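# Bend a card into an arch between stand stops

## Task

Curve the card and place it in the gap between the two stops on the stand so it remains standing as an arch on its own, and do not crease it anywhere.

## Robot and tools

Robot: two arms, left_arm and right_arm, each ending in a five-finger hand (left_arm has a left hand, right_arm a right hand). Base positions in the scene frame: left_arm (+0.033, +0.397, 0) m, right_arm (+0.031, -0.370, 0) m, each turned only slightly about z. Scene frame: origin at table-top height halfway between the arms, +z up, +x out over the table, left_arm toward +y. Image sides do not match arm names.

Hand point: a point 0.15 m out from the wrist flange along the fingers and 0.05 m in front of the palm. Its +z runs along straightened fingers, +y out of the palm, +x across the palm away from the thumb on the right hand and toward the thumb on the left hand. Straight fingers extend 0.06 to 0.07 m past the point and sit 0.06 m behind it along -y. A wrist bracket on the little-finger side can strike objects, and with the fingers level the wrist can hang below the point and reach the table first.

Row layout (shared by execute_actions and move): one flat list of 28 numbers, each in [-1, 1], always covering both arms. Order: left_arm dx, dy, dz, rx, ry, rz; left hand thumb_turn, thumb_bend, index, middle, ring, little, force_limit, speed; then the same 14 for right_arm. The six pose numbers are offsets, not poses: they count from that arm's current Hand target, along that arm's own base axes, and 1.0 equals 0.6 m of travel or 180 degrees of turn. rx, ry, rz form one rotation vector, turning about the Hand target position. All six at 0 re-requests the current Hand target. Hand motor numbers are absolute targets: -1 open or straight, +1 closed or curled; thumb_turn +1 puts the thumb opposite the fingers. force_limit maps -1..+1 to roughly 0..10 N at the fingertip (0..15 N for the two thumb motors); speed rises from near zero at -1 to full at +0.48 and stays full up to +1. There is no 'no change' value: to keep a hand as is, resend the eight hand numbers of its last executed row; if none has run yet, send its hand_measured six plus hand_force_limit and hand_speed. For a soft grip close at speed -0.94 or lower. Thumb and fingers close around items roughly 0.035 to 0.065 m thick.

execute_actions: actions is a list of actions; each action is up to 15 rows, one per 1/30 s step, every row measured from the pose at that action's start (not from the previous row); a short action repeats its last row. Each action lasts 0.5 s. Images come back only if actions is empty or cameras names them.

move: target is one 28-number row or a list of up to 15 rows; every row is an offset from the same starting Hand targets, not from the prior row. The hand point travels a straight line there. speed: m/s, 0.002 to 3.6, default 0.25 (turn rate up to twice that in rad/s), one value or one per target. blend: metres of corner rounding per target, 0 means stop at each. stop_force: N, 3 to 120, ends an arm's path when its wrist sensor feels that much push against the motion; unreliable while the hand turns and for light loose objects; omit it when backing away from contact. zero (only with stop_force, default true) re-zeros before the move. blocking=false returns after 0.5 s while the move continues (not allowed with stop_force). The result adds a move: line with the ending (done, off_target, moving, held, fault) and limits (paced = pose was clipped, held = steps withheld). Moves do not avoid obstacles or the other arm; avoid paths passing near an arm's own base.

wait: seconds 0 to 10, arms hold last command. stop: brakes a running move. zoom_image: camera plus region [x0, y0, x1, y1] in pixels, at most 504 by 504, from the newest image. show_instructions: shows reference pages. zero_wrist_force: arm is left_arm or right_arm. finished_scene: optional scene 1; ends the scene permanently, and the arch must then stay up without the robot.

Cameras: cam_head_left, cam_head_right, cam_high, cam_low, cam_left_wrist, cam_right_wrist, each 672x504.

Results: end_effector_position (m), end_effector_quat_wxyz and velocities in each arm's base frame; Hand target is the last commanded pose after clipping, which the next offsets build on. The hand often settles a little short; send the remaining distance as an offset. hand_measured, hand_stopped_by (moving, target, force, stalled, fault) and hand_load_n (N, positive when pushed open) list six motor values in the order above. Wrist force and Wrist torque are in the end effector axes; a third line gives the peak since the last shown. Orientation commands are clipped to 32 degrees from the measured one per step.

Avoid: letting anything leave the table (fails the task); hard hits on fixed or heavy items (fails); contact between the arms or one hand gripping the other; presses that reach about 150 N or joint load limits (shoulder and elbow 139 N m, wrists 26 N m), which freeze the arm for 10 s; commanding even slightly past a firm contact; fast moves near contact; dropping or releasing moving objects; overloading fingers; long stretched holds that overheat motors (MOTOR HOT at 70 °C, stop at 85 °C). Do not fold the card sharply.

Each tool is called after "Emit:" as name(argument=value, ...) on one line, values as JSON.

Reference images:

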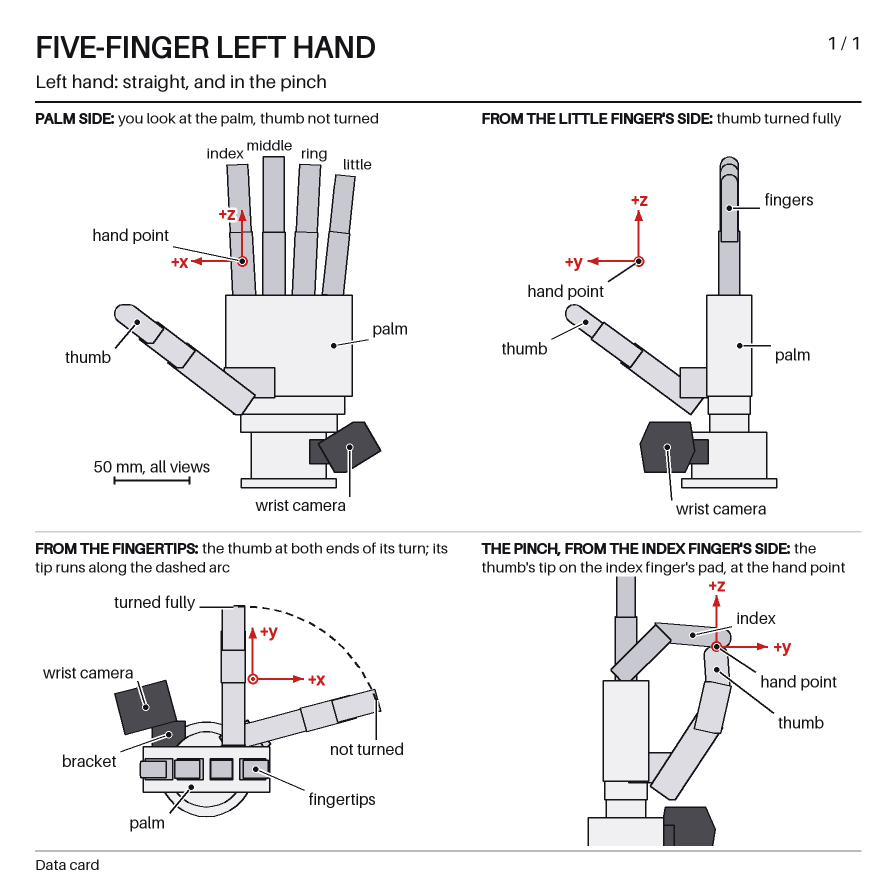

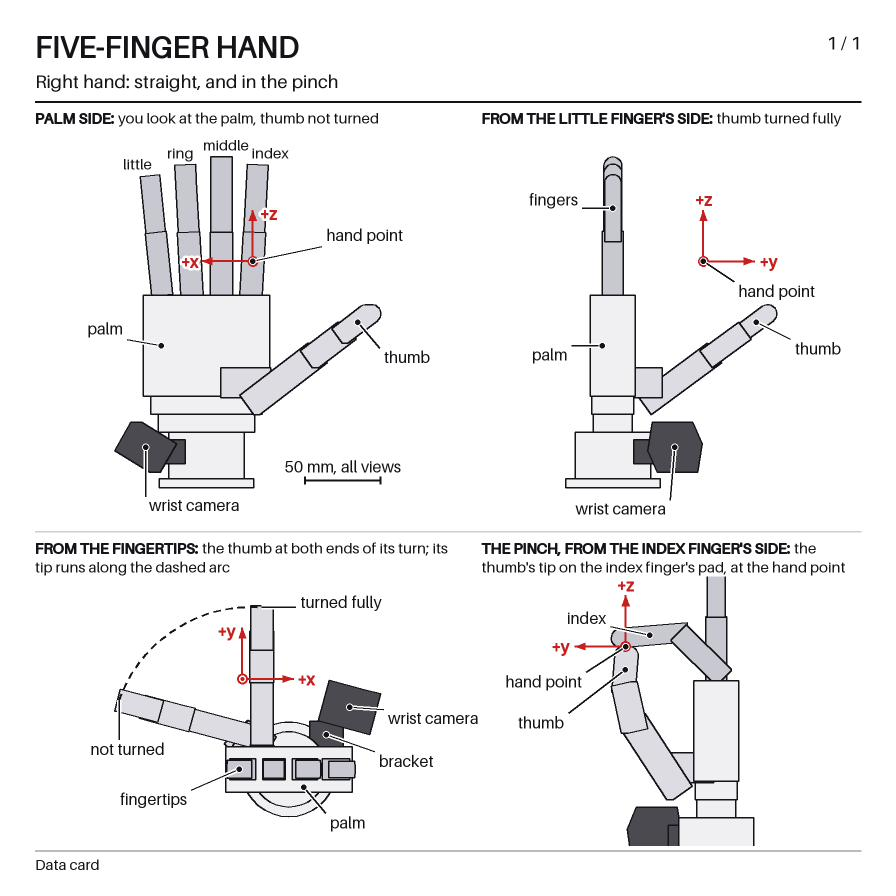

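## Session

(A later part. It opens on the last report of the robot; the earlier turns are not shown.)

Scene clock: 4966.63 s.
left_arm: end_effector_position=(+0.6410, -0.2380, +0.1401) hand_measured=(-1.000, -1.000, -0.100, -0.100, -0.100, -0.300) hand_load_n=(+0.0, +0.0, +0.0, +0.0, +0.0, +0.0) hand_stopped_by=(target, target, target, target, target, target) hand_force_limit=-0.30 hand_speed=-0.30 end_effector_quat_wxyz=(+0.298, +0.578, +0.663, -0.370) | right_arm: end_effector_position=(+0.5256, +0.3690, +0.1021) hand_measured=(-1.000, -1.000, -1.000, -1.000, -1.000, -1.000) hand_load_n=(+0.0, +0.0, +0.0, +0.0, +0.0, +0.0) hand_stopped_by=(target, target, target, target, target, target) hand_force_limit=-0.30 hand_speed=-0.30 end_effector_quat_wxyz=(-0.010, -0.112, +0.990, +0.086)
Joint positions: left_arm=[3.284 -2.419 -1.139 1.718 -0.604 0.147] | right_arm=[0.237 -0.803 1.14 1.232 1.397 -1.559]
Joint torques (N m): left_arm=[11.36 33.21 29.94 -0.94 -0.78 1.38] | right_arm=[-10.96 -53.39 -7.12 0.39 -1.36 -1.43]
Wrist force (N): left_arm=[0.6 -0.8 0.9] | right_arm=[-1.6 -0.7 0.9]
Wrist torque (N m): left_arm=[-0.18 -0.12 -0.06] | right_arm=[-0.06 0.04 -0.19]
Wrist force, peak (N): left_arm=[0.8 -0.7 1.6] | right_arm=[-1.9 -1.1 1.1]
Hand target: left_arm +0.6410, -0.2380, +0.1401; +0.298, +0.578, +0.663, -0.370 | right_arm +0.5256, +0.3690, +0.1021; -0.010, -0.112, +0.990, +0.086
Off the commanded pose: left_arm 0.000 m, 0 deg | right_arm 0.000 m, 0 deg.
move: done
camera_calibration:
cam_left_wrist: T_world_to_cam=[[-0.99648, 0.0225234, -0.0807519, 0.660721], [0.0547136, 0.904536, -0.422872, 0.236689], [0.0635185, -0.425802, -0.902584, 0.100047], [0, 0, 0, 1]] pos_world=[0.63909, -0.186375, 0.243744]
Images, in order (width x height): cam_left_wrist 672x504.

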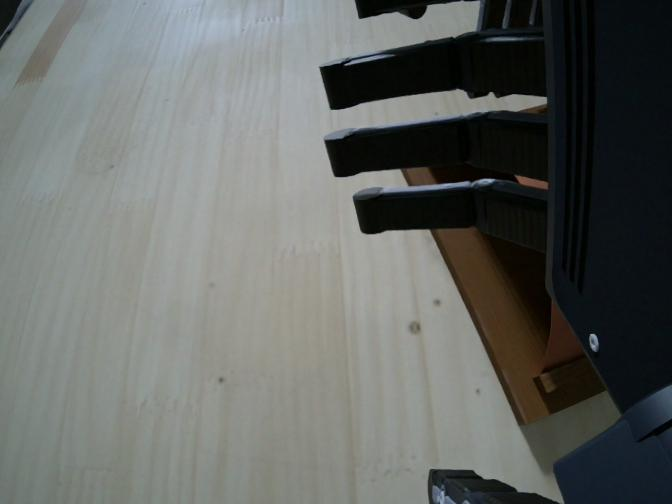

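Emit:
move(target=[[0,0,0,0,0,0,-1,-1,-0.1,-0.1,-0.1,-0.3,-0.3,-0.3,0.0446,-0.195,0.1,0,0,0,-1,-1,-1,-1,-1,-1,-0.3,-0.3],[0.0259,-0.0966,0,0,0,0,-1,-1,-0.1,-0.1,-0.1,-0.3,-0.3,-0.3,0.0446,-0.195,0.1,0,0,0,-1,-1,-1,-1,-1,-1,-0.3,-0.3]], speed=0.1, cameras=["cam_left_wrist", "cam_right_wrist"])

Emit:
zoom_image(camera="cam_left_wrist", region=[480, 380, 580, 470])

Scene clock: 5006.27 s.
left_arm: end_effector_position=(+0.6565, -0.2960, +0.1401) hand_measured=(-1.000, -1.000, -0.100, -0.100, -0.100, -0.300) hand_load_n=(+0.0, +0.0, +0.0, +0.0, +0.0, +0.0) hand_stopped_by=(target, target, target, target, target, target) hand_force_limit=-0.30 hand_speed=-0.30 end_effector_quat_wxyz=(+0.298, +0.578, +0.663, -0.370) | right_arm: end_effector_position=(+0.5524, +0.2520, +0.1621) hand_measured=(-1.000, -1.000, -1.000, -1.000, -1.000, -1.000) hand_load_n=(+0.0, +0.0, +0.0, +0.5, +0.0, +0.0) hand_stopped_by=(target, target, target, target, target, target) hand_force_limit=-0.30 hand_speed=-0.30 end_effector_quat_wxyz=(-0.010, -0.112, +0.990, +0.086)
Joint positions: left_arm=[3.185 -2.471 -1.003 1.778 -0.585 -0.028] | right_arm=[0.022 -0.888 1.14 1.355 1.4 -1.777]
Joint torques (N m): left_arm=[-10.69 35.58 30.91 -0.8 -0.67 -1.25] | right_arm=[-11.03 -51.36 -27.73 4.87 0.93 -1.41]
Wrist force (N): left_arm=[0.1 -0.4 1.2] | right_arm=[-1.8 -1.1 1.1]
Wrist torque (N m): left_arm=[-0.15 -0.01 0.00] | right_arm=[-0.11 0.07 -0.20]
Wrist force, peak (N): left_arm=[0.6 -1.0 1.5] | right_arm=[-1.8 -1.6 0.7]
Hand target: left_arm +0.6565, -0.2960, +0.1401; +0.298, +0.578, +0.663, -0.370 | right_arm +0.5524, +0.2520, +0.1621; -0.010, -0.112, +0.990, +0.086
Off the commanded pose: left_arm 0.000 m, 0 deg | right_arm 0.000 m, 0 deg.
move: done
camera_calibration:
cam_left_wrist: T_world_to_cam=[[-0.99648, 0.0225051, -0.0807552, 0.677477], [0.0547069, 0.904479, -0.422994, 0.288366], [0.0635218, -0.425923, -0.902527, 0.0744101], [0, 0, 0, 1]] pos_world=[0.65459, -0.244375, 0.243844]
cam_right_wrist: T_world_to_cam=[[-0.454886, 0.861521, 0.225523, -0.0064265], [0.788832, 0.272265, 0.551014, -0.595708], [0.413308, 0.428549, -0.803444, -0.0880868], [0, 0, 0, 1]] pos_world=[0.503397, 0.205477, 0.25892]
Images, in order (width x height): cam_left_wrist 672x504, cam_right_wrist 672x504.

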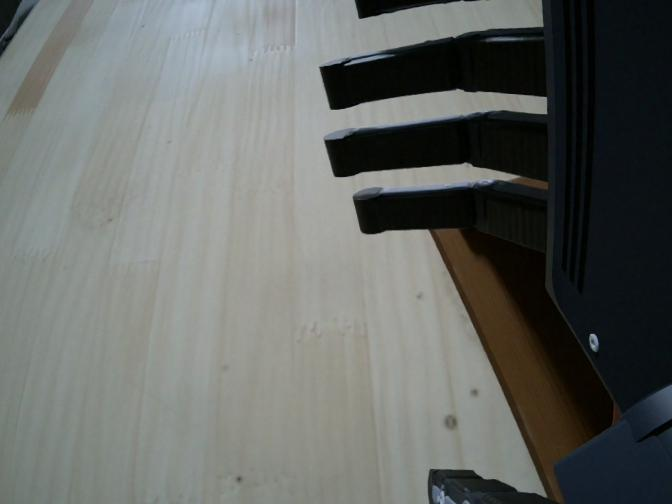

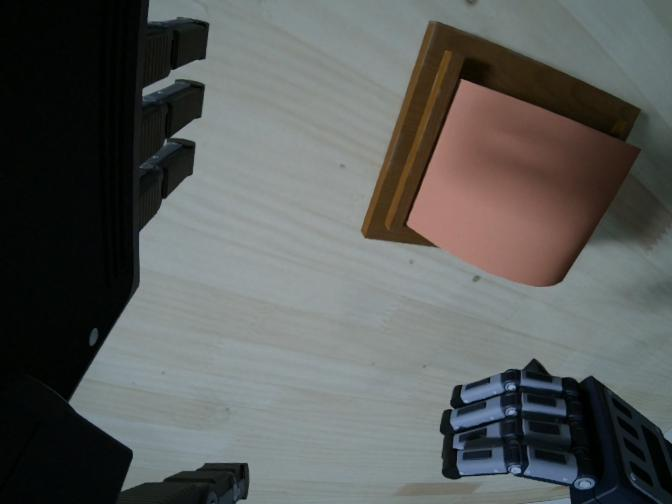

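Scaled by 5.040 from the camera's 672x504 image, which has a finer 960x720 frame.

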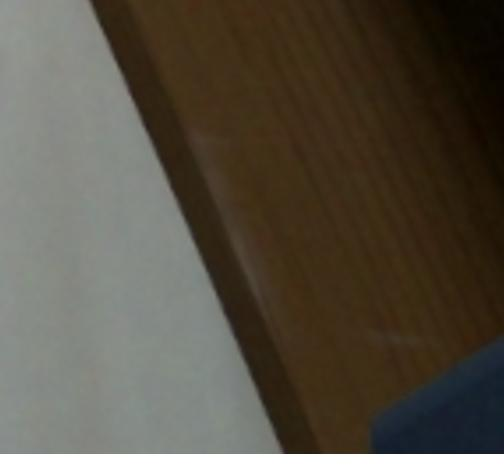

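Emit:
move(target=[-0.0173,0.0644,0,0,0,0,-1,-1,-0.1,-0.1,-0.1,-0.3,-0.3,-0.3,0,0,0,0,0,0,-1,-1,-1,-1,-1,-1,-0.3,-0.3], speed=0.08, cameras=["cam_left_wrist"])

Emit:
zoom_image(camera="cam_left_wrist", region=[520, 370, 600, 450])

Scene clock: 5015.67 s.
left_arm: end_effector_position=(+0.6462, -0.2574, +0.1401) hand_measured=(-1.000, -1.000, -0.100, -0.100, -0.100, -0.300) hand_load_n=(+0.0, +0.0, +0.0, +0.0, +0.0, +0.0) hand_stopped_by=(target, target, target, target, target, target) hand_force_limit=-0.30 hand_speed=-0.30 end_effector_quat_wxyz=(+0.298, +0.578, +0.663, -0.370) | right_arm: end_effector_position=(+0.5524, +0.2520, +0.1621) hand_measured=(-1.000, -1.000, -1.000, -1.000, -1.000, -1.000) hand_load_n=(+0.0, +0.0, +0.0, +0.0, +0.0, +0.0) hand_stopped_by=(target, target, target, target, target, target) hand_force_limit=-0.30 hand_speed=-0.30 end_effector_quat_wxyz=(-0.010, -0.112, +0.990, +0.086)
Joint positions: left_arm=[3.251 -2.434 -1.097 1.74 -0.596 0.089] | right_arm=[0.022 -0.888 1.14 1.355 1.4 -1.777]
Joint torques (N m): left_arm=[11.5 59.51 4.96 -4.02 -0.84 1.36] | right_arm=[-10.92 -50.54 -27.33 4.91 0.77 -1.44]
Wrist force (N): left_arm=[0.2 -0.4 1.2] | right_arm=[-1.8 -0.7 1.1]
Wrist torque (N m): left_arm=[-0.14 -0.03 -0.10] | right_arm=[-0.04 0.08 -0.19]
Wrist force, peak (N): left_arm=[-0.2 -0.8 2.0] | right_arm=[-1.9 -1.2 0.9]
Hand target: left_arm +0.6461, -0.2573, +0.1401; +0.298, +0.578, +0.663, -0.370 | right_arm +0.5524, +0.2520, +0.1621; -0.010, -0.112, +0.990, +0.086
Off the commanded pose: left_arm 0.000 m, 0 deg | right_arm 0.000 m, 0 deg.
move: done
camera_calibration:
cam_left_wrist: T_world_to_cam=[[-0.99648, 0.0225234, -0.0807519, 0.666248], [0.0547136, 0.904536, -0.422872, 0.254], [0.0635185, -0.425802, -0.902584, 0.0915523], [0, 0, 0, 1]] pos_world=[0.64419, -0.205775, 0.243844]
Images, in order (width x height): cam_left_wrist 672x504.

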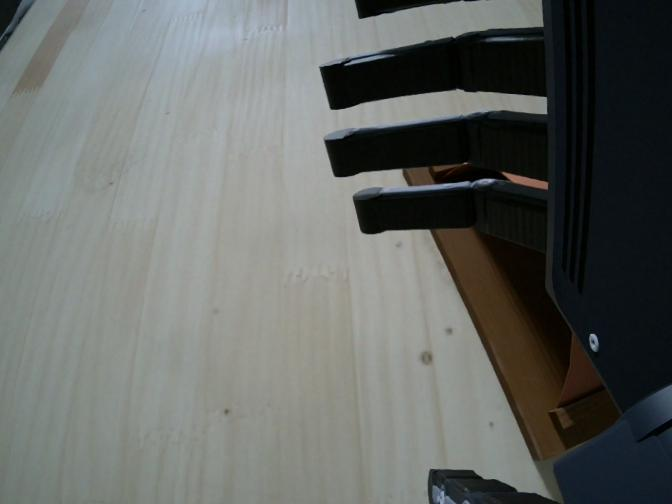

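Scaled by 6.300 from the camera's 672x504 image, which has a finer 960x720 frame.

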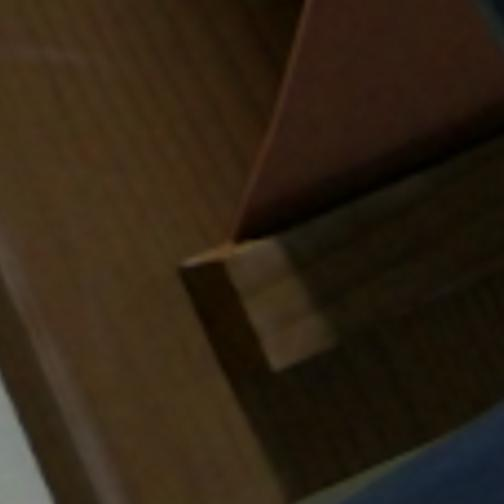

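Emit:
move(target=[[0,0.05,0.15,0,0,0,-1,-1,-0.1,-0.1,-0.1,-0.3,-0.3,-0.3,0,-0.05,0.1,0,0,0,-1,-1,-1,-1,-1,-1,-0.3,-0.3],[0,0.3,0.25,0,0,0,-1,-1,-0.1,-0.1,-0.1,-0.3,-0.3,-0.3,0,-0.05,0.1,0,0,0,-1,-1,-1,-1,-1,-1,-0.3,-0.3]], speed=0.15, blend=0.02, cameras=["all"])

Emit:
zoom_image(camera="cam_high", region=[300, 250, 420, 360])

Emit:
zoom_image(camera="cam_head_right", region=[220, 280, 350, 390])

Emit:
zoom_image(camera="cam_low", region=[280, 260, 410, 340])

Scene clock: 5037.23 s.
left_arm: end_effector_position=(+0.6461, -0.0774, +0.2901) hand_measured=(-1.000, -1.000, -0.100, -0.100, -0.100, -0.300) hand_load_n=(+0.0, +0.0, +0.0, +0.0, +0.0, +0.0) hand_stopped_by=(target, target, target, target, target, target) hand_force_limit=-0.30 hand_speed=-0.30 end_effector_quat_wxyz=(+0.298, +0.578, +0.663, -0.370) | right_arm: end_effector_position=(+0.5524, +0.2220, +0.2221) hand_measured=(-1.000, -1.000, -1.000, -1.000, -1.000, -1.000) hand_load_n=(+0.0, +0.0, +0.0, +0.0, +0.0, +0.0) hand_stopped_by=(target, target, target, target, target, target) hand_force_limit=-0.30 hand_speed=-0.30 end_effector_quat_wxyz=(-0.010, -0.112, +0.990, +0.086)
Joint positions: left_arm=[3.546 -2.327 -0.98 1.157 -0.714 0.537] | right_arm=[-0.033 -0.936 1.067 1.486 1.403 -1.833]
Joint torques (N m): left_arm=[11.76 31.74 31.02 -3.89 -1.16 1.37] | right_arm=[-10.79 -50.63 -27.58 4.87 1.11 -1.38]
Wrist force (N): left_arm=[0.2 -0.6 1.4] | right_arm=[-1.7 -1.0 1.0]
Wrist torque (N m): left_arm=[-0.19 0.00 -0.07] | right_arm=[-0.10 0.06 -0.19]
Wrist force, peak (N): left_arm=[0.9 -0.6 1.9] | right_arm=[-1.8 -0.7 1.7]
Hand target: left_arm +0.6461, -0.0773, +0.2901; +0.298, +0.578, +0.663, -0.370 | right_arm +0.5524, +0.2220, +0.2221; -0.010, -0.112, +0.990, +0.086
Off the commanded pose: left_arm 0.000 m, 0 deg | right_arm 0.000 m, 0 deg.
move: done
camera_calibration:
cam_left_wrist: T_world_to_cam=[[-0.99648, 0.0225234, -0.0807519, 0.674298], [0.0547136, 0.904536, -0.422872, 0.154572], [0.0635185, -0.425802, -0.902584, 0.303494], [0, 0, 0, 1]] pos_world=[0.64419, -0.0257754, 0.393744]
cam_right_wrist: T_world_to_cam=[[-0.454886, 0.861521, 0.225523, 0.00588772], [0.788832, 0.272265, 0.551014, -0.620601], [0.413308, 0.428549, -0.803444, -0.0270237], [0, 0, 0, 1]] pos_world=[0.503397, 0.175477, 0.31892]

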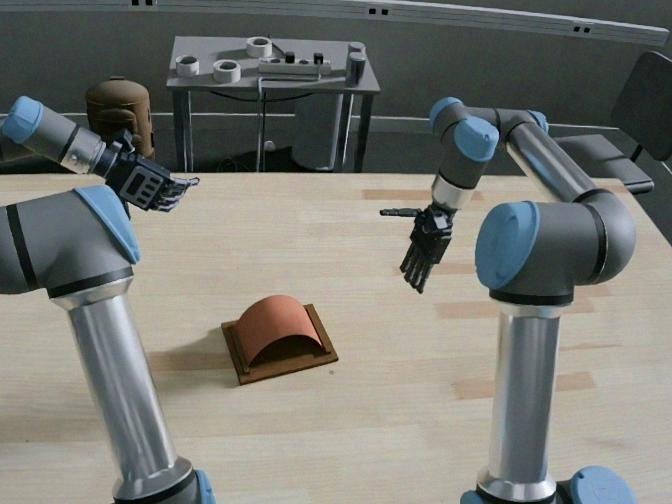

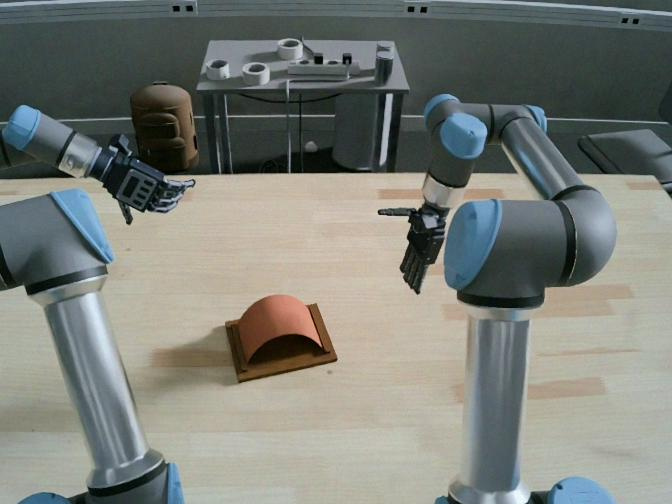

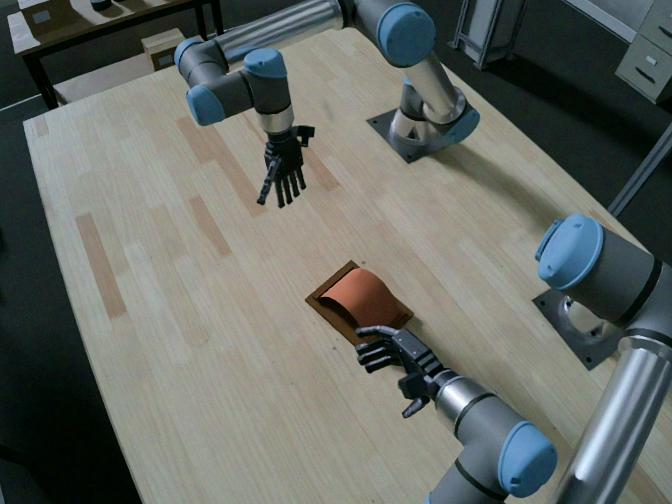

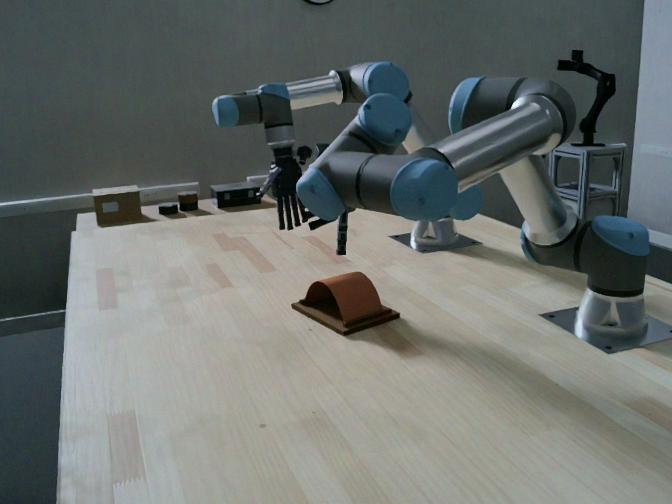

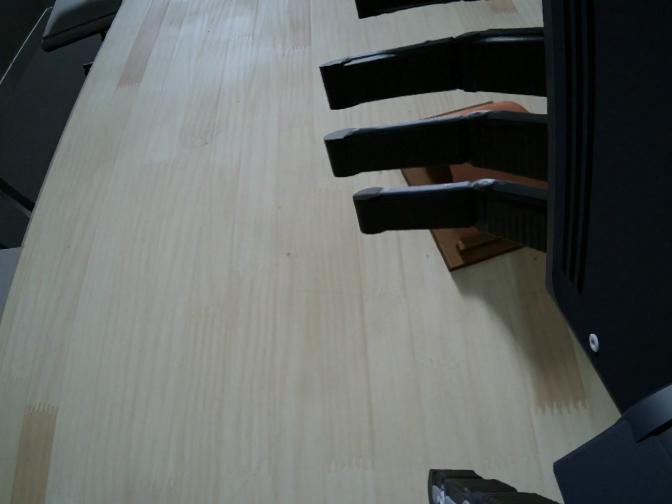

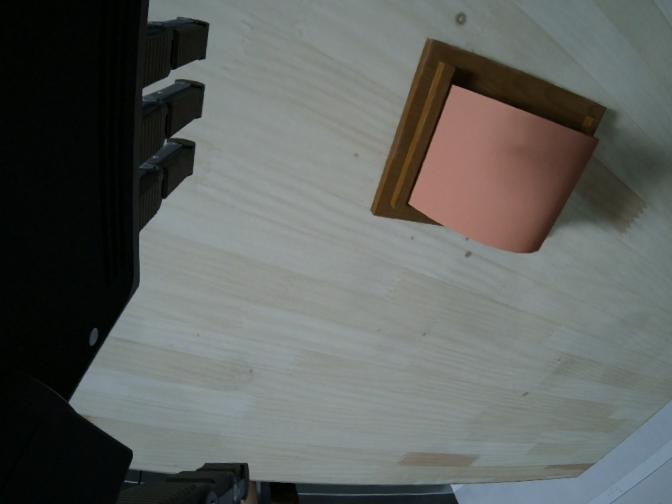

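Scaled by 4.200.

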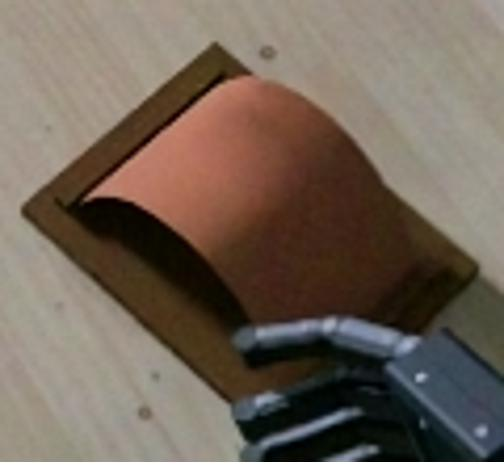

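Scaled by 3.877.

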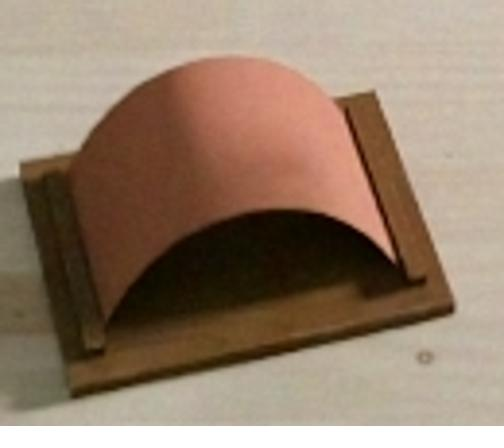

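Scaled by 3.877.

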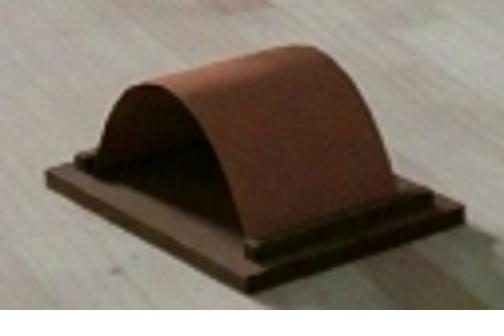

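Emit:
finished_scene(scene=1)

The scene is finished: the task was done.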